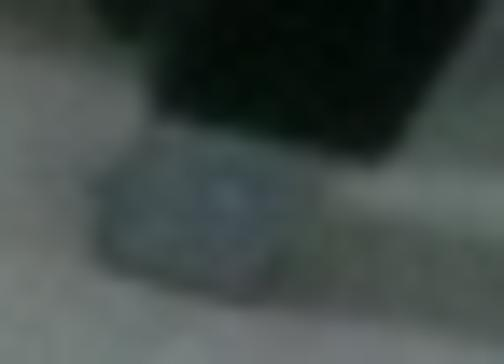

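Call:
{"method": "execute_actions", "body": {
  "actions": [
    [[-0.0033,0.0008,0,0,0,0,1,-0.39,0.28,0.28,-1,-1,0.0,-0.8,0,0,0,0,0,0,-1,-1,-1,-1,-1,-1,0,-0.8]]
  ],
  "cameras": []
}}

Call:
{"method": "execute_actions", "body": {
  "actions": [
    [[0.0007,-0.00015,0,0,0,0,1,-0.39,0.28,0.28,-1,-1,0.0,-0.8,0,0,0,0,0,0,-1,-1,-1,-1,-1,-1,0,-0.8]]
  ],
  "cameras": []
}}

Call:
{"method": "execute_actions", "body": {
  "actions": [
    [[0.0007,-0.00015,0,0,0,0,1,-0.39,0.28,0.28,-1,-1,0.0,-0.8,0,0,0,0,0,0,-1,-1,-1,-1,-1,-1,0,-0.8]]
  ],
  "cameras": []
}}

Call:
{"method": "execute_actions", "body": {
  "actions": [
    [[0.0007,-0.00015,0,0,0,0,1,-0.39,0.28,0.28,-1,-1,0.0,-0.8,0,0,0,0,0,0,-1,-1,-1,-1,-1,-1,0,-0.8]]
  ],
  "cameras": []
}}

Call:
{"method": "execute_actions", "body": {
  "actions": [
    [[0.0007,-0.00015,0,0,0,0,1,-0.39,0.28,0.28,-1,-1,0.0,-0.8,0,0,0,0,0,0,-1,-1,-1,-1,-1,-1,0,-0.8]]
  ],
  "cameras": []
}}

Scene clock: 3769.03 s.
left_arm: end_effector_position=(+0.6898, -0.1119, +0.0322) hand_measured=(+1.000, -0.390, +0.280, +0.280, -1.000, -1.000) hand_load_n=(+0.0, +0.0, +0.0, +0.0, +0.0, +0.0) hand_stopped_by=(target, target, target, target, target, target) hand_force_limit=0.00 hand_speed=-0.80 end_effector_quat_wxyz=(-0.569, +0.815, -0.081, +0.077) | right_arm: end_effector_position=(+1.0755, +0.5099, +0.3616) hand_measured=(-1.000, -1.000, -1.000, -1.000, -1.000, -1.000) hand_load_n=(+0.0, +0.0, +0.0, +0.0, +0.0, +0.0) hand_stopped_by=(target, target, target, target, target, target) hand_force_limit=0.00 hand_speed=-0.80 end_effector_quat_wxyz=(+0.059, +0.833, -0.550, +0.006)
Joint positions: left_arm=[-0.857 -1.147 2.39 -1.799 5.581 3.549] | right_arm=[0.277 -0.627 0.736 1.545 1.657 -3.266]
Joint torques (N m): left_arm=[-28.39 -148.52 -15.09 -6.02 -1.23 -1.86] | right_arm=[13.16 -270.37 -88.56 10.39 5.29 -0.12]
Wrist force (N): left_arm=[-1.5 -0.4 5.8] | right_arm=[0.1 0.7 0.9]
Wrist torque (N m): left_arm=[-0.62 0.57 -0.23] | right_arm=[0.07 -0.01 0.05]
Wrist force, peak (N): left_arm=[-11.5 -1.4 6.6] | right_arm=[0.3 0.9 1.4]
Hand target: left_arm +0.6898, -0.1119, +0.0322; -0.569, +0.815, -0.081, +0.077 | right_arm +1.0755, +0.5099, +0.3616; +0.059, +0.833, -0.550, +0.006
Off the commanded pose: left_arm 0.000 m, 0 deg | right_arm 0.000 m, 0 deg.
Step readings (end_effector_position of left_arm | right_arm):
0: (+0.6918, -0.1124, +0.0322) | (+1.0755, +0.5099, +0.3616)
1: (+0.6918, -0.1124, +0.0322) | (+1.0755, +0.5099, +0.3616)
2: (+0.6915, -0.1123, +0.0322) | (+1.0755, +0.5099, +0.3616)
4: (+0.6909, -0.1121, +0.0321) | (+1.0755, +0.5099, +0.3616)
8: (+0.6901, -0.1119, +0.0321) | (+1.0755, +0.5099, +0.3616)
15: (+0.6898, -0.1119, +0.0322) | (+1.0755, +0.5099, +0.3616)

Scene clock: 3769.73 s.
left_arm: end_effector_position=(+0.6902, -0.1120, +0.0322) hand_measured=(+1.000, -0.390, +0.280, +0.280, -1.000, -1.000) hand_load_n=(+0.0, +0.0, +0.0, +0.0, +0.0, +0.0) hand_stopped_by=(target, target, target, target, target, target) hand_force_limit=0.00 hand_speed=-0.80 end_effector_quat_wxyz=(-0.569, +0.815, -0.081, +0.077) | right_arm: end_effector_position=(+1.0755, +0.5099, +0.3616) hand_measured=(-1.000, -1.000, -1.000, -1.000, -1.000, -1.000) hand_load_n=(+0.0, +0.0, +0.0, +0.0, +0.0, +0.0) hand_stopped_by=(target, target, target, target, target, target) hand_force_limit=0.00 hand_speed=-0.80 end_effector_quat_wxyz=(+0.059, +0.833, -0.550, +0.006)
Joint positions: left_arm=[-0.857 -1.147 2.39 -1.799 5.582 3.549] | right_arm=[0.277 -0.627 0.736 1.545 1.657 -3.266]
Joint torques (N m): left_arm=[15.7 -96.01 -57.22 -0.87 6.74 3.34] | right_arm=[14.01 -267.83 -87.58 10.7 5.47 1.05]
Wrist force (N): left_arm=[-1.6 -0.2 5.9] | right_arm=[0.3 0.5 0.9]
Wrist torque (N m): left_arm=[-0.60 0.59 -0.25] | right_arm=[0.04 -0.04 0.06]
Wrist force, peak (N): left_arm=[-1.6 -0.5 6.5] | right_arm=[0.5 0.3 1.4]
Hand target: left_arm +0.6902, -0.1120, +0.0322; -0.569, +0.815, -0.081, +0.077 | right_arm +1.0755, +0.5099, +0.3616; +0.059, +0.833, -0.550, +0.006
Off the commanded pose: left_arm 0.000 m, 0 deg | right_arm 0.000 m, 0 deg.
Step readings (end_effector_position of left_arm | right_arm):
0: (+0.6898, -0.1119, +0.0322) | (+1.0755, +0.5099, +0.3616)
1: (+0.6898, -0.1119, +0.0322) | (+1.0755, +0.5099, +0.3616)
2: (+0.6898, -0.1119, +0.0322) | (+1.0755, +0.5099, +0.3616)
4: (+0.6898, -0.1119, +0.0322) | (+1.0755, +0.5099, +0.3616)
8: (+0.6900, -0.1120, +0.0322) | (+1.0755, +0.5099, +0.3616)
15: (+0.6902, -0.1120, +0.0322) | (+1.0755, +0.5099, +0.3616)

Scene clock: 3770.43 s.
left_arm: end_effector_position=(+0.6906, -0.1121, +0.0322) hand_measured=(+1.000, -0.390, +0.280, +0.280, -1.000, -1.000) hand_load_n=(+0.0, +0.0, +0.0, +0.0, +0.0, +0.0) hand_stopped_by=(target, target, target, target, target, target) hand_force_limit=0.00 hand_speed=-0.80 end_effector_quat_wxyz=(-0.569, +0.815, -0.081, +0.077) | right_arm: end_effector_position=(+1.0755, +0.5099, +0.3616) hand_measured=(-1.000, -1.000, -1.000, -1.000, -1.000, -1.000) hand_load_n=(+0.0, +0.0, +0.0, +0.0, +0.0, +0.0) hand_stopped_by=(target, target, target, target, target, target) hand_force_limit=0.00 hand_speed=-0.80 end_effector_quat_wxyz=(+0.059, +0.833, -0.550, +0.006)
Joint positions: left_arm=[-0.856 -1.146 2.389 -1.799 5.582 3.55] | right_arm=[0.277 -0.627 0.736 1.545 1.657 -3.266]
Joint torques (N m): left_arm=[16.47 -97.37 -55.47 0.09 6.85 3.77] | right_arm=[14.91 -262.22 -87.13 10.72 5.26 0.72]
Wrist force (N): left_arm=[-2.0 -0.4 5.8] | right_arm=[0.3 0.7 0.8]
Wrist torque (N m): left_arm=[-0.62 0.66 -0.28] | right_arm=[0.08 -0.03 0.07]
Wrist force, peak (N): left_arm=[-1.9 -0.5 6.5] | right_arm=[0.1 0.7 1.3]
Hand target: left_arm +0.6906, -0.1121, +0.0322; -0.569, +0.815, -0.081, +0.077 | right_arm +1.0755, +0.5099, +0.3616; +0.059, +0.833, -0.550, +0.006
Off the commanded pose: left_arm 0.000 m, 0 deg | right_arm 0.000 m, 0 deg.
Step readings (end_effector_position of left_arm | right_arm):
0: (+0.6902, -0.1120, +0.0322) | (+1.0755, +0.5099, +0.3616)
1: (+0.6902, -0.1120, +0.0322) | (+1.0755, +0.5099, +0.3616)
2: (+0.6903, -0.1120, +0.0322) | (+1.0755, +0.5099, +0.3616)
4: (+0.6904, -0.1121, +0.0322) | (+1.0755, +0.5099, +0.3616)
8: (+0.6906, -0.1121, +0.0322) | (+1.0755, +0.5099, +0.3616)
15: (+0.6906, -0.1121, +0.0322) | (+1.0755, +0.5099, +0.3616)

Scene clock: 3771.13 s.
left_arm: end_effector_position=(+0.6911, -0.1122, +0.0322) hand_measured=(+1.000, -0.390, +0.280, +0.280, -1.000, -1.000) hand_load_n=(+0.0, +0.0, +0.0, +0.0, +0.0, +0.0) hand_stopped_by=(target, target, target, target, target, target) hand_force_limit=0.00 hand_speed=-0.80 end_effector_quat_wxyz=(-0.569, +0.815, -0.081, +0.077) | right_arm: end_effector_position=(+1.0755, +0.5099, +0.3616) hand_measured=(-1.000, -1.000, -1.000, -1.000, -1.000, -1.000) hand_load_n=(+0.0, +0.0, +0.0, +0.0, +0.0, +0.0) hand_stopped_by=(target, target, target, target, target, target) hand_force_limit=0.00 hand_speed=-0.80 end_effector_quat_wxyz=(+0.059, +0.833, -0.550, +0.006)
Joint positions: left_arm=[-0.856 -1.146 2.388 -1.799 5.582 3.55] | right_arm=[0.277 -0.627 0.736 1.545 1.657 -3.266]
Joint torques (N m): left_arm=[18.92 -100.58 -54.49 0.42 6.8 3.22] | right_arm=[12.27 -262.39 -89.01 10.45 5.15 -0.15]
Wrist force (N): left_arm=[-1.9 -0.3 5.7] | right_arm=[0.2 0.2 0.7]
Wrist torque (N m): left_arm=[-0.60 0.63 -0.26] | right_arm=[0.01 -0.02 0.05]
Wrist force, peak (N): left_arm=[-2.1 -0.3 6.3] | right_arm=[0.3 0.1 1.6]
Hand target: left_arm +0.6911, -0.1122, +0.0322; -0.569, +0.815, -0.081, +0.077 | right_arm +1.0755, +0.5099, +0.3616; +0.059, +0.833, -0.550, +0.006
Off the commanded pose: left_arm 0.000 m, 0 deg | right_arm 0.000 m, 0 deg.
Step readings (end_effector_position of left_arm | right_arm):
0: (+0.6906, -0.1121, +0.0322) | (+1.0755, +0.5099, +0.3616)
1: (+0.6906, -0.1121, +0.0322) | (+1.0755, +0.5099, +0.3616)
2: (+0.6907, -0.1121, +0.0322) | (+1.0755, +0.5099, +0.3616)
4: (+0.6908, -0.1121, +0.0322) | (+1.0755, +0.5099, +0.3616)
8: (+0.6910, -0.1122, +0.0322) | (+1.0755, +0.5099, +0.3616)
15: (+0.6911, -0.1122, +0.0322) | (+1.0755, +0.5099, +0.3616)

Scene clock: 3771.83 s.
left_arm: end_effector_position=(+0.6915, -0.1123, +0.0322) hand_measured=(+1.000, -0.390, +0.280, +0.280, -1.000, -1.000) hand_load_n=(+0.0, +0.0, +0.0, +0.0, +0.0, +0.0) hand_stopped_by=(target, target, target, target, target, target) hand_force_limit=0.00 hand_speed=-0.80 end_effector_quat_wxyz=(-0.569, +0.815, -0.081, +0.077) | right_arm: end_effector_position=(+1.0755, +0.5099, +0.3616) hand_measured=(-1.000, -1.000, -1.000, -1.000, -1.000, -1.000) hand_load_n=(+0.0, -0.5, +0.0, +0.0, +0.0, +0.0) hand_stopped_by=(target, target, target, target, target, target) hand_force_limit=0.00 hand_speed=-0.80 end_effector_quat_wxyz=(+0.059, +0.833, -0.550, +0.006)
Joint positions: left_arm=[-0.856 -1.146 2.388 -1.799 5.583 3.55] | right_arm=[0.277 -0.627 0.736 1.545 1.657 -3.266]
Joint torques (N m): left_arm=[15.78 -99.03 -58.54 0.53 7.75 3.7] | right_arm=[6.31 -266.21 -85.67 9.77 6.19 0.95]
Wrist force (N): left_arm=[-4.8 -0.6 5.7] | right_arm=[0.1 0.6 0.8]
Wrist torque (N m): left_arm=[-0.59 0.63 -0.27] | right_arm=[0.07 -0.01 0.05]
Wrist force, peak (N): left_arm=[-4.4 -0.9 6.1] | right_arm=[0.5 0.5 1.5]
Hand target: left_arm +0.6915, -0.1123, +0.0322; -0.569, +0.815, -0.081, +0.077 | right_arm +1.0755, +0.5099, +0.3616; +0.059, +0.833, -0.550, +0.006
Off the commanded pose: left_arm 0.000 m, 0 deg | right_arm 0.000 m, 0 deg.
Step readings (end_effector_position of left_arm | right_arm):
0: (+0.6911, -0.1122, +0.0322) | (+1.0755, +0.5099, +0.3616)
1: (+0.6911, -0.1122, +0.0322) | (+1.0755, +0.5099, +0.3616)
2: (+0.6911, -0.1122, +0.0322) | (+1.0755, +0.5099, +0.3616)
4: (+0.6913, -0.1122, +0.0322) | (+1.0755, +0.5099, +0.3616)
8: (+0.6914, -0.1123, +0.0322) | (+1.0755, +0.5099, +0.3616)
15: (+0.6915, -0.1123, +0.0322) | (+1.0755, +0.5099, +0.3616)

Call:
{"method": "execute_actions", "body": {
  "actions": [
    [[0.0007,-0.00015,0,0,0,0,1,-0.39,0.28,0.28,-1,-1,0.0,-0.8,0,0,0,0,0,0,-1,-1,-1,-1,-1,-1,0,-0.8]]
  ],
  "cameras": []
}}

Call:
{"method": "wait", "body": {
  "seconds": 3,
  "cameras": []
}}

Call:
{"method": "wait", "body": {
  "seconds": 5,
  "cameras": []
}}

Scene clock: 3796.63 s.
left_arm: end_effector_position=(+0.6919, -0.1124, +0.0322) hand_measured=(+1.000, -0.390, +0.280, +0.280, -1.000, -1.000) hand_load_n=(+0.0, +0.0, +0.0, +0.0, -0.5, +0.0) hand_stopped_by=(target, target, target, target, target, target) hand_force_limit=0.00 hand_speed=-0.80 end_effector_quat_wxyz=(-0.569, +0.815, -0.081, +0.077) | right_arm: end_effector_position=(+1.0755, +0.5099, +0.3616) hand_measured=(-1.000, -1.000, -1.000, -1.000, -1.000, -1.000) hand_load_n=(+0.0, +0.0, +0.0, +0.5, +0.0, +0.0) hand_stopped_by=(target, target, target, target, target, target) hand_force_limit=0.00 hand_speed=-0.80 end_effector_quat_wxyz=(+0.059, +0.833, -0.550, +0.006)
Joint positions: left_arm=[-0.855 -1.146 2.387 -1.799 5.583 3.551] | right_arm=[0.277 -0.627 0.736 1.545 1.657 -3.266]
Joint torques (N m): left_arm=[14.62 -99.12 -65.47 -1.95 10.46 4.84] | right_arm=[11.67 -263.28 -91.4 10.08 5.31 0.77]
Wrist force (N): left_arm=[-13.2 -1.8 6.4] | right_arm=[0.3 0.8 1.0]
Wrist torque (N m): left_arm=[-0.61 0.66 -0.30] | right_arm=[0.09 -0.03 0.07]
Wrist force, peak (N): left_arm=[-13.2 -1.8 6.4] | right_arm=[0.5 0.8 1.4]
Hand target: left_arm +0.6919, -0.1124, +0.0322; -0.569, +0.815, -0.081, +0.077 | right_arm +1.0755, +0.5099, +0.3616; +0.059, +0.833, -0.550, +0.006
Off the commanded pose: left_arm 0.000 m, 0 deg | right_arm 0.000 m, 0 deg.
Step readings (end_effector_position of left_arm | right_arm):
0: (+0.6915, -0.1123, +0.0322) | (+1.0755, +0.5099, +0.3616)
1: (+0.6915, -0.1123, +0.0322) | (+1.0755, +0.5099, +0.3616)
2: (+0.6915, -0.1123, +0.0322) | (+1.0755, +0.5099, +0.3616)
4: (+0.6917, -0.1123, +0.0322) | (+1.0755, +0.5099, +0.3616)
8: (+0.6918, -0.1123, +0.0322) | (+1.0755, +0.5099, +0.3616)
15: (+0.6919, -0.1123, +0.0322) | (+1.0755, +0.5099, +0.3616)

Scene clock: 3799.63 s.
left_arm: end_effector_position=(+0.6919, -0.1124, +0.0322) hand_measured=(+1.000, -0.390, +0.280, +0.280, -1.000, -1.000) hand_load_n=(+0.0, +0.5, +0.0, +0.0, +0.0, +0.0) hand_stopped_by=(target, target, target, target, target, target) hand_force_limit=0.00 hand_speed=-0.80 end_effector_quat_wxyz=(-0.569, +0.815, -0.081, +0.077) | right_arm: end_effector_position=(+1.0755, +0.5099, +0.3616) hand_measured=(-1.000, -1.000, -1.000, -1.000, -1.000, -1.000) hand_load_n=(+0.0, +0.0, +0.0, +0.0, +0.0, +0.0) hand_stopped_by=(target, target, target, target, target, target) hand_force_limit=0.00 hand_speed=-0.80 end_effector_quat_wxyz=(+0.059, +0.833, -0.550, +0.006)
Joint positions: left_arm=[-0.855 -1.146 2.387 -1.799 5.583 3.551] | right_arm=[0.277 -0.627 0.736 1.545 1.657 -3.266]
Joint torques (N m): left_arm=[14.14 -100.45 -64.05 -6.56 10.01 3.8] | right_arm=[10.26 -262.26 -89.12 10.16 5.47 0.41]
Wrist force (N): left_arm=[-13.0 -1.6 6.2] | right_arm=[0.2 0.5 0.9]
Wrist torque (N m): left_arm=[-0.56 0.58 -0.27] | right_arm=[0.04 -0.01 0.05]
Wrist force, peak (N): left_arm=[-13.3 -1.9 6.8] | right_arm=[0.6 0.6 1.6]
Hand target: left_arm +0.6919, -0.1124, +0.0322; -0.569, +0.815, -0.081, +0.077 | right_arm +1.0755, +0.5099, +0.3616; +0.059, +0.833, -0.550, +0.006
Off the commanded pose: left_arm 0.000 m, 0 deg | right_arm 0.000 m, 0 deg.
wait: 3.00 s; at rest by 0.17 s

Scene clock: 3804.63 s.
left_arm: end_effector_position=(+0.6919, -0.1124, +0.0322) hand_measured=(+1.000, -0.390, +0.280, +0.280, -1.000, -1.000) hand_load_n=(+0.0, +0.0, +0.0, +0.0, +0.0, +0.0) hand_stopped_by=(target, target, target, target, target, target) hand_force_limit=0.00 hand_speed=-0.80 end_effector_quat_wxyz=(-0.569, +0.815, -0.081, +0.077) | right_arm: end_effector_position=(+1.0755, +0.5099, +0.3616) hand_measured=(-1.000, -1.000, -1.000, -1.000, -1.000, -1.000) hand_load_n=(+0.0, +0.0, +0.0, +0.0, +0.0, +0.0) hand_stopped_by=(target, target, target, target, target, target) hand_force_limit=0.00 hand_speed=-0.80 end_effector_quat_wxyz=(+0.059, +0.833, -0.550, +0.006)
Joint positions: left_arm=[-0.855 -1.146 2.387 -1.799 5.583 3.551] | right_arm=[0.277 -0.627 0.736 1.545 1.657 -3.266]
Joint torques (N m): left_arm=[16.95 -102.38 -66.15 -6.57 11.02 3.66] | right_arm=[11.16 -263.85 -87.61 10.7 5.63 0.8]
Wrist force (N): left_arm=[-12.7 -1.7 6.1] | right_arm=[0.4 0.6 1.1]
Wrist torque (N m): left_arm=[-0.58 0.53 -0.26] | right_arm=[0.05 -0.07 0.07]
Wrist force, peak (N): left_arm=[-13.5 -1.8 6.6] | right_arm=[0.3 1.1 1.2]
Hand target: left_arm +0.6919, -0.1124, +0.0322; -0.569, +0.815, -0.081, +0.077 | right_arm +1.0755, +0.5099, +0.3616; +0.059, +0.833, -0.550, +0.006
Off the commanded pose: left_arm 0.000 m, 0 deg | right_arm 0.000 m, 0 deg.
wait: 5.00 s; at rest by 0.17 s

Call:
{"method": "execute_actions", "body": {
  "actions": [
    [[-0.0020,0.00045,0,0,0,0,1,-0.39,0.28,0.28,-1,-1,0.0,-0.8,0,0,0,0,0,0,-1,-1,-1,-1,-1,-1,0,-0.8]]
  ],
  "cameras": []
}}

Call:
{"method": "execute_actions", "body": {
  "actions": [
    [[0.0010,-0.00022,0,0,0,0,1,-0.39,0.28,0.28,-1,-1,0.0,-0.8,0,0,0,0,0,0,-1,-1,-1,-1,-1,-1,0,-0.8]]
  ],
  "cameras": []
}}

Call:
{"method": "execute_actions", "body": {
  "actions": [
    [[0.0004,-0.0001,0,0,0,0,1,-0.39,0.28,0.28,-1,-1,0.0,-0.8,0,0,0,0,0,0,-1,-1,-1,-1,-1,-1,0,-0.8]]
  ],
  "cameras": []
}}

Call:
{"method": "execute_actions", "body": {
  "actions": [
    [[0.0004,-0.0001,0,0,0,0,1,-0.39,0.28,0.28,-1,-1,0.0,-0.8,0,0,0,0,0,0,-1,-1,-1,-1,-1,-1,0,-0.8]]
  ],
  "cameras": []
}}

Scene clock: 3811.77 s.
left_arm: end_effector_position=(+0.6907, -0.1121, +0.0322) hand_measured=(+1.000, -0.390, +0.280, +0.280, -1.000, -1.000) hand_load_n=(+0.0, +0.5, +0.0, +0.0, +0.0, +0.0) hand_stopped_by=(target, target, target, target, target, target) hand_force_limit=0.00 hand_speed=-0.80 end_effector_quat_wxyz=(-0.569, +0.815, -0.081, +0.077) | right_arm: end_effector_position=(+1.0755, +0.5099, +0.3616) hand_measured=(-1.000, -1.000, -1.000, -1.000, -1.000, -1.000) hand_load_n=(+0.0, +0.0, +0.5, +0.0, +0.0, +0.0) hand_stopped_by=(target, target, target, target, target, target) hand_force_limit=0.00 hand_speed=-0.80 end_effector_quat_wxyz=(+0.059, +0.833, -0.550, +0.006)
Joint positions: left_arm=[-0.856 -1.146 2.389 -1.799 5.582 3.55] | right_arm=[0.277 -0.627 0.736 1.545 1.657 -3.266]
Joint torques (N m): left_arm=[-26.47 -146.3 -15.18 -5.65 -1.63 -2.03] | right_arm=[10.98 -266.11 -84.48 10.44 5.66 -0.02]
Wrist force (N): left_arm=[-1.7 0.1 6.0] | right_arm=[0.2 0.5 1.0]
Wrist torque (N m): left_arm=[-0.56 0.61 -0.26] | right_arm=[0.05 -0.02 0.06]
Wrist force, peak (N): left_arm=[-13.2 -2.2 6.5] | right_arm=[0.5 0.7 1.6]
Hand target: left_arm +0.6907, -0.1121, +0.0322; -0.569, +0.815, -0.081, +0.077 | right_arm +1.0755, +0.5099, +0.3616; +0.059, +0.833, -0.550, +0.006
Off the commanded pose: left_arm 0.000 m, 0 deg | right_arm 0.000 m, 0 deg.
Step readings (end_effector_position of left_arm | right_arm):
0: (+0.6919, -0.1124, +0.0322) | (+1.0755, +0.5099, +0.3616)
1: (+0.6919, -0.1124, +0.0322) | (+1.0755, +0.5099, +0.3616)
2: (+0.6919, -0.1124, +0.0322) | (+1.0755, +0.5099, +0.3616)
4: (+0.6916, -0.1123, +0.0322) | (+1.0755, +0.5099, +0.3616)
8: (+0.6911, -0.1122, +0.0322) | (+1.0755, +0.5099, +0.3616)
15: (+0.6908, -0.1121, +0.0322) | (+1.0755, +0.5099, +0.3616)

Scene clock: 3812.47 s.
left_arm: end_effector_position=(+0.6913, -0.1122, +0.0322) hand_measured=(+1.000, -0.390, +0.280, +0.280, -1.000, -1.000) hand_load_n=(+0.0, +0.0, +0.0, +0.0, -0.5, +0.0) hand_stopped_by=(target, target, target, target, target, target) hand_force_limit=0.00 hand_speed=-0.80 end_effector_quat_wxyz=(-0.569, +0.815, -0.081, +0.077) | right_arm: end_effector_position=(+1.0755, +0.5099, +0.3616) hand_measured=(-1.000, -1.000, -1.000, -1.000, -1.000, -1.000) hand_load_n=(+0.0, +0.0, +0.0, +0.0, +0.0, +0.0) hand_stopped_by=(target, target, target, target, target, target) hand_force_limit=0.00 hand_speed=-0.80 end_effector_quat_wxyz=(+0.059, +0.833, -0.550, +0.006)
Joint positions: left_arm=[-0.856 -1.146 2.388 -1.799 5.583 3.55] | right_arm=[0.277 -0.627 0.736 1.545 1.657 -3.266]
Joint torques (N m): left_arm=[16.58 -99.54 -57.29 -0.14 7.06 3.53] | right_arm=[9.53 -263.75 -89.35 11.23 5.42 0.43]
Wrist force (N): left_arm=[-1.8 -0.1 6.1] | right_arm=[0.2 0.7 1.3]
Wrist torque (N m): left_arm=[-0.60 0.64 -0.27] | right_arm=[0.05 -0.03 0.06]
Wrist force, peak (N): left_arm=[-2.3 -0.1 6.5] | right_arm=[0.6 0.5 1.4]
Hand target: left_arm +0.6913, -0.1122, +0.0322; -0.569, +0.815, -0.081, +0.077 | right_arm +1.0755, +0.5099, +0.3616; +0.059, +0.833, -0.550, +0.006
Off the commanded pose: left_arm 0.000 m, 0 deg | right_arm 0.000 m, 0 deg.
Step readings (end_effector_position of left_arm | right_arm):
0: (+0.6907, -0.1121, +0.0322) | (+1.0755, +0.5099, +0.3616)
1: (+0.6907, -0.1121, +0.0322) | (+1.0755, +0.5099, +0.3616)
2: (+0.6907, -0.1121, +0.0322) | (+1.0755, +0.5099, +0.3616)
4: (+0.6908, -0.1121, +0.0322) | (+1.0755, +0.5099, +0.3616)
8: (+0.6911, -0.1122, +0.0322) | (+1.0755, +0.5099, +0.3616)
15: (+0.6913, -0.1123, +0.0322) | (+1.0755, +0.5099, +0.3616)

Scene clock: 3813.17 s.
left_arm: end_effector_position=(+0.6915, -0.1123, +0.0322) hand_measured=(+1.000, -0.390, +0.280, +0.280, -1.000, -1.000) hand_load_n=(+0.0, +0.0, +0.0, +0.0, +0.0, +0.0) hand_stopped_by=(target, target, target, target, target, target) hand_force_limit=0.00 hand_speed=-0.80 end_effector_quat_wxyz=(-0.569, +0.815, -0.081, +0.077) | right_arm: end_effector_position=(+1.0755, +0.5099, +0.3616) hand_measured=(-1.000, -1.000, -1.000, -1.000, -1.000, -1.000) hand_load_n=(+0.0, +0.0, +0.0, +0.0, +0.0, +0.0) hand_stopped_by=(target, target, target, target, target, target) hand_force_limit=0.00 hand_speed=-0.80 end_effector_quat_wxyz=(+0.059, +0.833, -0.550, +0.006)
Joint positions: left_arm=[-0.856 -1.146 2.388 -1.799 5.583 3.55] | right_arm=[0.277 -0.627 0.736 1.545 1.657 -3.266]
Joint torques (N m): left_arm=[14.62 -99.22 -57.84 -0.14 7.91 3.36] | right_arm=[8.93 -269.62 -86.54 10.33 5.48 -0.02]
Wrist force (N): left_arm=[-5.5 -0.8 6.0] | right_arm=[0.3 0.4 1.3]
Wrist torque (N m): left_arm=[-0.59 0.63 -0.28] | right_arm=[0.00 -0.06 0.06]
Wrist force, peak (N): left_arm=[-5.5 -0.9 6.0] | right_arm=[0.4 0.8 1.3]
Hand target: left_arm +0.6915, -0.1123, +0.0322; -0.569, +0.815, -0.081, +0.077 | right_arm +1.0755, +0.5099, +0.3616; +0.059, +0.833, -0.550, +0.006
Off the commanded pose: left_arm 0.000 m, 0 deg | right_arm 0.000 m, 0 deg.
Step readings (end_effector_position of left_arm | right_arm):
0: (+0.6913, -0.1122, +0.0322) | (+1.0755, +0.5099, +0.3616)
1: (+0.6913, -0.1122, +0.0322) | (+1.0755, +0.5099, +0.3616)
2: (+0.6913, -0.1122, +0.0322) | (+1.0755, +0.5099, +0.3616)
4: (+0.6914, -0.1123, +0.0322) | (+1.0755, +0.5099, +0.3616)
8: (+0.6915, -0.1123, +0.0322) | (+1.0755, +0.5099, +0.3616)
15: (+0.6915, -0.1123, +0.0322) | (+1.0755, +0.5099, +0.3616)

Scene clock: 3813.87 s.
left_arm: end_effector_position=(+0.6918, -0.1123, +0.0322) hand_measured=(+1.000, -0.390, +0.280, +0.280, -1.000, -1.000) hand_load_n=(+0.0, +0.0, +0.0, +0.0, -0.5, +0.0) hand_stopped_by=(target, target, target, target, target, target) hand_force_limit=0.00 hand_speed=-0.80 end_effector_quat_wxyz=(-0.569, +0.815, -0.081, +0.077) | right_arm: end_effector_position=(+1.0755, +0.5099, +0.3616) hand_measured=(-1.000, -1.000, -1.000, -1.000, -1.000, -1.000) hand_load_n=(+0.0, +0.0, +0.0, +0.0, +0.0, +0.0) hand_stopped_by=(target, target, target, target, target, target) hand_force_limit=0.00 hand_speed=-0.80 end_effector_quat_wxyz=(+0.059, +0.833, -0.550, +0.006)
Joint positions: left_arm=[-0.855 -1.146 2.388 -1.799 5.583 3.55] | right_arm=[0.277 -0.627 0.736 1.545 1.657 -3.266]
Joint torques (N m): left_arm=[17.34 -99.08 -63.68 -0.78 10.12 3.49] | right_arm=[10.4 -262.43 -87.42 10.18 5.18 0.3]
Wrist force (N): left_arm=[-10.4 -1.7 6.1] | right_arm=[0.3 0.2 1.0]
Wrist torque (N m): left_arm=[-0.58 0.59 -0.28] | right_arm=[0.00 -0.05 0.05]
Wrist force, peak (N): left_arm=[-10.6 -1.7 6.0] | right_arm=[0.3 0.7 1.4]
Hand target: left_arm +0.6918, -0.1124, +0.0322; -0.569, +0.815, -0.081, +0.077 | right_arm +1.0755, +0.5099, +0.3616; +0.059, +0.833, -0.550, +0.006
Off the commanded pose: left_arm 0.000 m, 0 deg | right_arm 0.000 m, 0 deg.
Step readings (end_effector_position of left_arm | right_arm):
0: (+0.6915, -0.1123, +0.0322) | (+1.0755, +0.5099, +0.3616)
1: (+0.6915, -0.1123, +0.0322) | (+1.0755, +0.5099, +0.3616)
2: (+0.6916, -0.1123, +0.0322) | (+1.0755, +0.5099, +0.3616)
4: (+0.6916, -0.1123, +0.0322) | (+1.0755, +0.5099, +0.3616)
8: (+0.6917, -0.1123, +0.0322) | (+1.0755, +0.5099, +0.3616)
15: (+0.6918, -0.1123, +0.0322) | (+1.0755, +0.5099, +0.3616)

Call:
{"method": "move", "body": {
  "target": [
    [-0.0020,0.00045,0,0,0,0,1,-0.39,0.28,0.28,-1,-1,0.0,-0.8,0,0,0,0,0,0,-1,-1,-1,-1,-1,-1,0,-0.8],
    [-0.0020,0.00045,-0.005,0,0,0,1,-0.39,0.28,0.28,-1,-1,0.0,-0.8,0,0,0,0,0,0,-1,-1,-1,-1,-1,-1,0,-0.8]
  ],
  "speed": 0.02,
  "cameras": []
}}

Call:
{"method": "execute_actions", "body": {
  "actions": [
    [[0.0010,-0.00022,0,0,0,0,1,-0.39,0.28,0.28,-1,-1,0.0,-0.8,0,0,0,0,0,0,-1,-1,-1,-1,-1,-1,0,-0.8]]
  ],
  "cameras": []
}}

Call:
{"method": "execute_actions", "body": {
  "actions": [
    [[0.0005,-0.0001,0,0,0,0,1,-0.39,0.28,0.28,-1,-1,0.0,-0.8,0,0,0,0,0,0,-1,-1,-1,-1,-1,-1,0,-0.8]]
  ],
  "cameras": []
}}

Call:
{"method": "execute_actions", "body": {
  "actions": [
    [[0.0005,-0.0001,0,0,0,0,1,-0.39,0.28,0.28,-1,-1,0.0,-0.8,0,0,0,0,0,0,-1,-1,-1,-1,-1,-1,0,-0.8]]
  ],
  "cameras": []
}}

Scene clock: 3842.80 s.
left_arm: end_effector_position=(+0.6906, -0.1121, +0.0293) hand_measured=(+1.000, -0.390, +0.280, +0.280, -1.000, -1.000) hand_load_n=(+0.0, +0.0, +0.0, +0.0, -0.5, +0.0) hand_stopped_by=(target, target, target, target, target, target) hand_force_limit=0.00 hand_speed=-0.80 end_effector_quat_wxyz=(-0.569, +0.815, -0.081, +0.077) | right_arm: end_effector_position=(+1.0755, +0.5099, +0.3616) hand_measured=(-1.000, -1.000, -1.000, -1.000, -1.000, -1.000) hand_load_n=(+0.0, +0.0, +0.0, +0.0, +0.0, +0.0) hand_stopped_by=(target, target, target, target, target, target) hand_force_limit=0.00 hand_speed=-0.80 end_effector_quat_wxyz=(+0.059, +0.833, -0.550, +0.006)
Joint positions: left_arm=[-0.856 -1.142 2.39 -1.804 5.582 3.55] | right_arm=[0.277 -0.627 0.736 1.545 1.657 -3.266]
Joint torques (N m): left_arm=[-26.85 -106.61 -12.92 -5.58 -1.63 -2.55] | right_arm=[8.91 -263.71 -88.42 10.06 5.55 0.26]
Wrist force (N): left_arm=[-2.2 -0.3 6.1] | right_arm=[0.1 0.6 1.3]
Wrist torque (N m): left_arm=[-0.62 0.69 -0.29] | right_arm=[0.04 -0.02 0.05]
Wrist force, peak (N): left_arm=[-10.8 -1.8 6.4] | right_arm=[0.4 0.9 1.3]
Hand target: left_arm +0.6906, -0.1121, +0.0292; -0.569, +0.815, -0.081, +0.077 | right_arm +1.0755, +0.5099, +0.3616; +0.059, +0.833, -0.550, +0.006
Off the commanded pose: left_arm 0.000 m, 0 deg | right_arm 0.000 m, 0 deg.
move: done

Scene clock: 3843.50 s.
left_arm: end_effector_position=(+0.6912, -0.1122, +0.0292) hand_measured=(+1.000, -0.390, +0.280, +0.280, -1.000, -1.000) hand_load_n=(+0.0, +0.0, +0.0, +0.0, -0.5, +0.0) hand_stopped_by=(target, target, target, target, target, target) hand_force_limit=0.00 hand_speed=-0.80 end_effector_quat_wxyz=(-0.569, +0.815, -0.081, +0.077) | right_arm: end_effector_position=(+1.0755, +0.5099, +0.3616) hand_measured=(-1.000, -1.000, -1.000, -1.000, -1.000, -1.000) hand_load_n=(+0.0, +0.0, +0.0, +0.0, +0.0, +0.0) hand_stopped_by=(target, target, target, target, target, target) hand_force_limit=0.00 hand_speed=-0.80 end_effector_quat_wxyz=(+0.059, +0.833, -0.550, +0.006)
Joint positions: left_arm=[-0.856 -1.141 2.389 -1.804 5.583 3.55] | right_arm=[0.277 -0.627 0.736 1.545 1.657 -3.266]
Joint torques (N m): left_arm=[20.66 -101.18 -55.07 -6.15 6.81 3.73] | right_arm=[11.81 -268.05 -90.32 10.31 5.33 0.65]
Wrist force (N): left_arm=[-2.3 0.0 6.0] | right_arm=[0.4 0.5 1.0]
Wrist torque (N m): left_arm=[-0.57 0.70 -0.29] | right_arm=[0.04 -0.07 0.06]
Wrist force, peak (N): left_arm=[-1.9 0.0 6.5] | right_arm=[0.5 0.7 1.1]
Hand target: left_arm +0.6912, -0.1122, +0.0292; -0.569, +0.815, -0.081, +0.077 | right_arm +1.0755, +0.5099, +0.3616; +0.059, +0.833, -0.550, +0.006
Off the commanded pose: left_arm 0.000 m, 0 deg | right_arm 0.000 m, 0 deg.
Step readings (end_effector_position of left_arm | right_arm):
0: (+0.6906, -0.1121, +0.0293) | (+1.0755, +0.5099, +0.3616)
1: (+0.6906, -0.1121, +0.0293) | (+1.0755, +0.5099, +0.3616)
2: (+0.6906, -0.1121, +0.0292) | (+1.0755, +0.5099, +0.3616)
4: (+0.6907, -0.1120, +0.0292) | (+1.0755, +0.5099, +0.3616)
8: (+0.6909, -0.1121, +0.0291) | (+1.0755, +0.5099, +0.3616)
15: (+0.6911, -0.1122, +0.0292) | (+1.0755, +0.5099, +0.3616)

Scene clock: 3844.20 s.
left_arm: end_effector_position=(+0.6915, -0.1123, +0.0292) hand_measured=(+1.000, -0.390, +0.280, +0.280, -1.000, -1.000) hand_load_n=(+0.0, +0.0, +0.0, +0.0, +0.0, -0.5) hand_stopped_by=(target, target, target, target, target, target) hand_force_limit=0.00 hand_speed=-0.80 end_effector_quat_wxyz=(-0.569, +0.815, -0.081, +0.077) | right_arm: end_effector_position=(+1.0755, +0.5099, +0.3616) hand_measured=(-1.000, -1.000, -1.000, -1.000, -1.000, -1.000) hand_load_n=(+0.0, +0.0, +0.0, +0.0, +0.0, +0.0) hand_stopped_by=(target, target, target, target, target, target) hand_force_limit=0.00 hand_speed=-0.80 end_effector_quat_wxyz=(+0.059, +0.833, -0.550, +0.006)
Joint positions: left_arm=[-0.856 -1.141 2.389 -1.804 5.583 3.55] | right_arm=[0.277 -0.627 0.736 1.545 1.657 -3.266]
Joint torques (N m): left_arm=[17.06 -99.89 -56.88 -2.65 7.4 3.2] | right_arm=[10.54 -265.5 -86.83 10.59 5.92 0.35]
Wrist force (N): left_arm=[-3.4 -0.1 6.0] | right_arm=[0.7 0.8 0.8]
Wrist torque (N m): left_arm=[-0.57 0.67 -0.29] | right_arm=[0.11 -0.11 0.10]
Wrist force, peak (N): left_arm=[-3.4 -0.5 6.2] | right_arm=[0.7 0.4 1.4]
Hand target: left_arm +0.6915, -0.1123, +0.0292; -0.569, +0.815, -0.081, +0.077 | right_arm +1.0755, +0.5099, +0.3616; +0.059, +0.833, -0.550, +0.006
Off the commanded pose: left_arm 0.000 m, 0 deg | right_arm 0.000 m, 0 deg.
Step readings (end_effector_position of left_arm | right_arm):
0: (+0.6912, -0.1122, +0.0292) | (+1.0755, +0.5099, +0.3616)
1: (+0.6912, -0.1122, +0.0292) | (+1.0755, +0.5099, +0.3616)
2: (+0.6912, -0.1122, +0.0292) | (+1.0755, +0.5099, +0.3616)
4: (+0.6913, -0.1122, +0.0292) | (+1.0755, +0.5099, +0.3616)
8: (+0.6914, -0.1123, +0.0292) | (+1.0755, +0.5099, +0.3616)
15: (+0.6915, -0.1123, +0.0292) | (+1.0755, +0.5099, +0.3616)

Scene clock: 3844.90 s.
left_arm: end_effector_position=(+0.6918, -0.1123, +0.0292) hand_measured=(+1.000, -0.390, +0.280, +0.280, -1.000, -1.000) hand_load_n=(+0.0, -0.5, +0.0, +0.0, +0.0, +0.0) hand_stopped_by=(target, target, target, target, target, target) hand_force_limit=0.00 hand_speed=-0.80 end_effector_quat_wxyz=(-0.569, +0.815, -0.081, +0.077) | right_arm: end_effector_position=(+1.0755, +0.5099, +0.3616) hand_measured=(-1.000, -1.000, -1.000, -1.000, -1.000, -1.000) hand_load_n=(+0.0, +0.0, +0.0, +0.0, +0.0, +0.0) hand_stopped_by=(target, target, target, target, target, target) hand_force_limit=0.00 hand_speed=-0.80 end_effector_quat_wxyz=(+0.059, +0.833, -0.550, +0.006)
Joint positions: left_arm=[-0.855 -1.141 2.388 -1.804 5.583 3.55] | right_arm=[0.277 -0.627 0.736 1.545 1.657 -3.266]
Joint torques (N m): left_arm=[16.91 -101.03 -61.02 -0.41 9.03 3.69] | right_arm=[7.72 -264.91 -88.73 10.33 5.16 0.64]
Wrist force (N): left_arm=[-9.2 -1.4 6.0] | right_arm=[0.2 0.1 1.2]
Wrist torque (N m): left_arm=[-0.60 0.61 -0.29] | right_arm=[-0.03 -0.03 0.05]
Wrist force, peak (N): left_arm=[-9.2 -1.6 6.4] | right_arm=[0.5 0.5 1.6]
Hand target: left_arm +0.6918, -0.1123, +0.0292; -0.569, +0.815, -0.081, +0.077 | right_arm +1.0755, +0.5099, +0.3616; +0.059, +0.833, -0.550, +0.006
Off the commanded pose: left_arm 0.000 m, 0 deg | right_arm 0.000 m, 0 deg.
Step readings (end_effector_position of left_arm | right_arm):
0: (+0.6915, -0.1123, +0.0292) | (+1.0755, +0.5099, +0.3616)
1: (+0.6915, -0.1123, +0.0292) | (+1.0755, +0.5099, +0.3616)
2: (+0.6915, -0.1123, +0.0292) | (+1.0755, +0.5099, +0.3616)
4: (+0.6916, -0.1123, +0.0292) | (+1.0755, +0.5099, +0.3616)
8: (+0.6917, -0.1123, +0.0292) | (+1.0755, +0.5099, +0.3616)
15: (+0.6918, -0.1123, +0.0292) | (+1.0755, +0.5099, +0.3616)

Call:
{"method": "execute_actions", "body": {
  "actions": [
    [[-0.0033,0.0008,0,0,0,0,1,-0.39,0.28,0.28,-1,-1,0.0,-0.8,0,0,0,0,0,0,-1,-1,-1,-1,-1,-1,0,-0.8]]
  ],
  "cameras": ["cam_high"]
}}

Call:
{"method": "zoom_image", "body": {
  "camera": "cam_high",
  "region": [536, 188, 556, 206]
}}

Scene clock: 3852.90 s.
left_arm: end_effector_position=(+0.6898, -0.1118, +0.0292) hand_measured=(+1.000, -0.390, +0.280, +0.280, -1.000, -1.000) hand_load_n=(+0.0, +0.5, +0.0, +0.0, +0.0, +0.0) hand_stopped_by=(target, target, target, target, target, target) hand_force_limit=0.00 hand_speed=-0.80 end_effector_quat_wxyz=(-0.569, +0.815, -0.081, +0.077) | right_arm: end_effector_position=(+1.0755, +0.5099, +0.3616) hand_measured=(-1.000, -1.000, -1.000, -1.000, -1.000, -1.000) hand_load_n=(+0.0, +0.0, +0.0, +0.0, +0.0, +0.0) hand_stopped_by=(target, target, target, target, target, target) hand_force_limit=0.00 hand_speed=-0.80 end_effector_quat_wxyz=(+0.059, +0.833, -0.550, +0.006)
Joint positions: left_arm=[-0.857 -1.142 2.391 -1.805 5.582 3.549] | right_arm=[0.277 -0.627 0.736 1.545 1.657 -3.266]
Joint torques (N m): left_arm=[-27.57 -149.31 -14.54 -6.03 -1.93 -1.62] | right_arm=[10.52 -264.82 -88.74 10.07 5.84 0.21]
Wrist force (N): left_arm=[-1.9 -0.1 6.1] | right_arm=[0.5 0.2 1.2]
Wrist torque (N m): left_arm=[-0.60 0.64 -0.27] | right_arm=[-0.03 -0.08 0.06]
Wrist force, peak (N): left_arm=[-9.5 -1.8 6.6] | right_arm=[0.3 0.4 1.5]
Hand target: left_arm +0.6898, -0.1119, +0.0292; -0.569, +0.815, -0.081, +0.077 | right_arm +1.0755, +0.5099, +0.3616; +0.059, +0.833, -0.550, +0.006
Off the commanded pose: left_arm 0.000 m, 0 deg | right_arm 0.000 m, 0 deg.
Step readings (end_effector_position of left_arm | right_arm):
0: (+0.6918, -0.1123, +0.0292) | (+1.0755, +0.5099, +0.3616)
1: (+0.6918, -0.1123, +0.0292) | (+1.0755, +0.5099, +0.3616)
2: (+0.6917, -0.1123, +0.0292) | (+1.0755, +0.5099, +0.3616)
4: (+0.6911, -0.1122, +0.0292) | (+1.0755, +0.5099, +0.3616)
8: (+0.6903, -0.1120, +0.0292) | (+1.0755, +0.5099, +0.3616)
15: (+0.6899, -0.1119, +0.0292) | (+1.0755, +0.5099, +0.3616)

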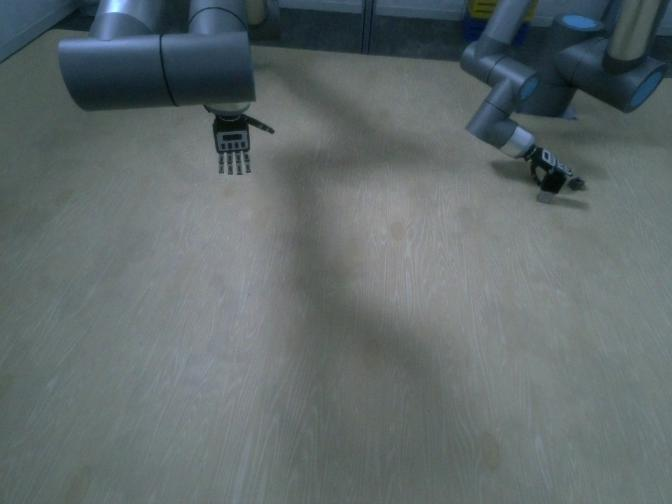

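Scaled by 25.200.

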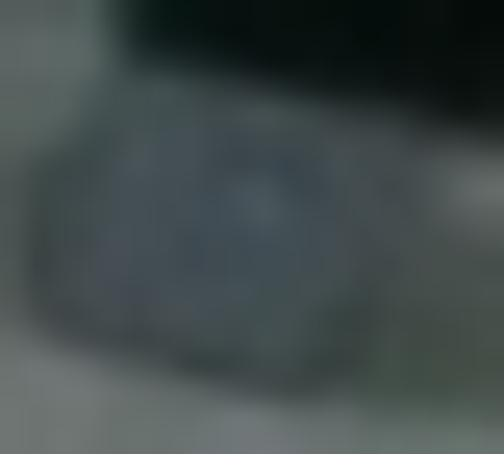

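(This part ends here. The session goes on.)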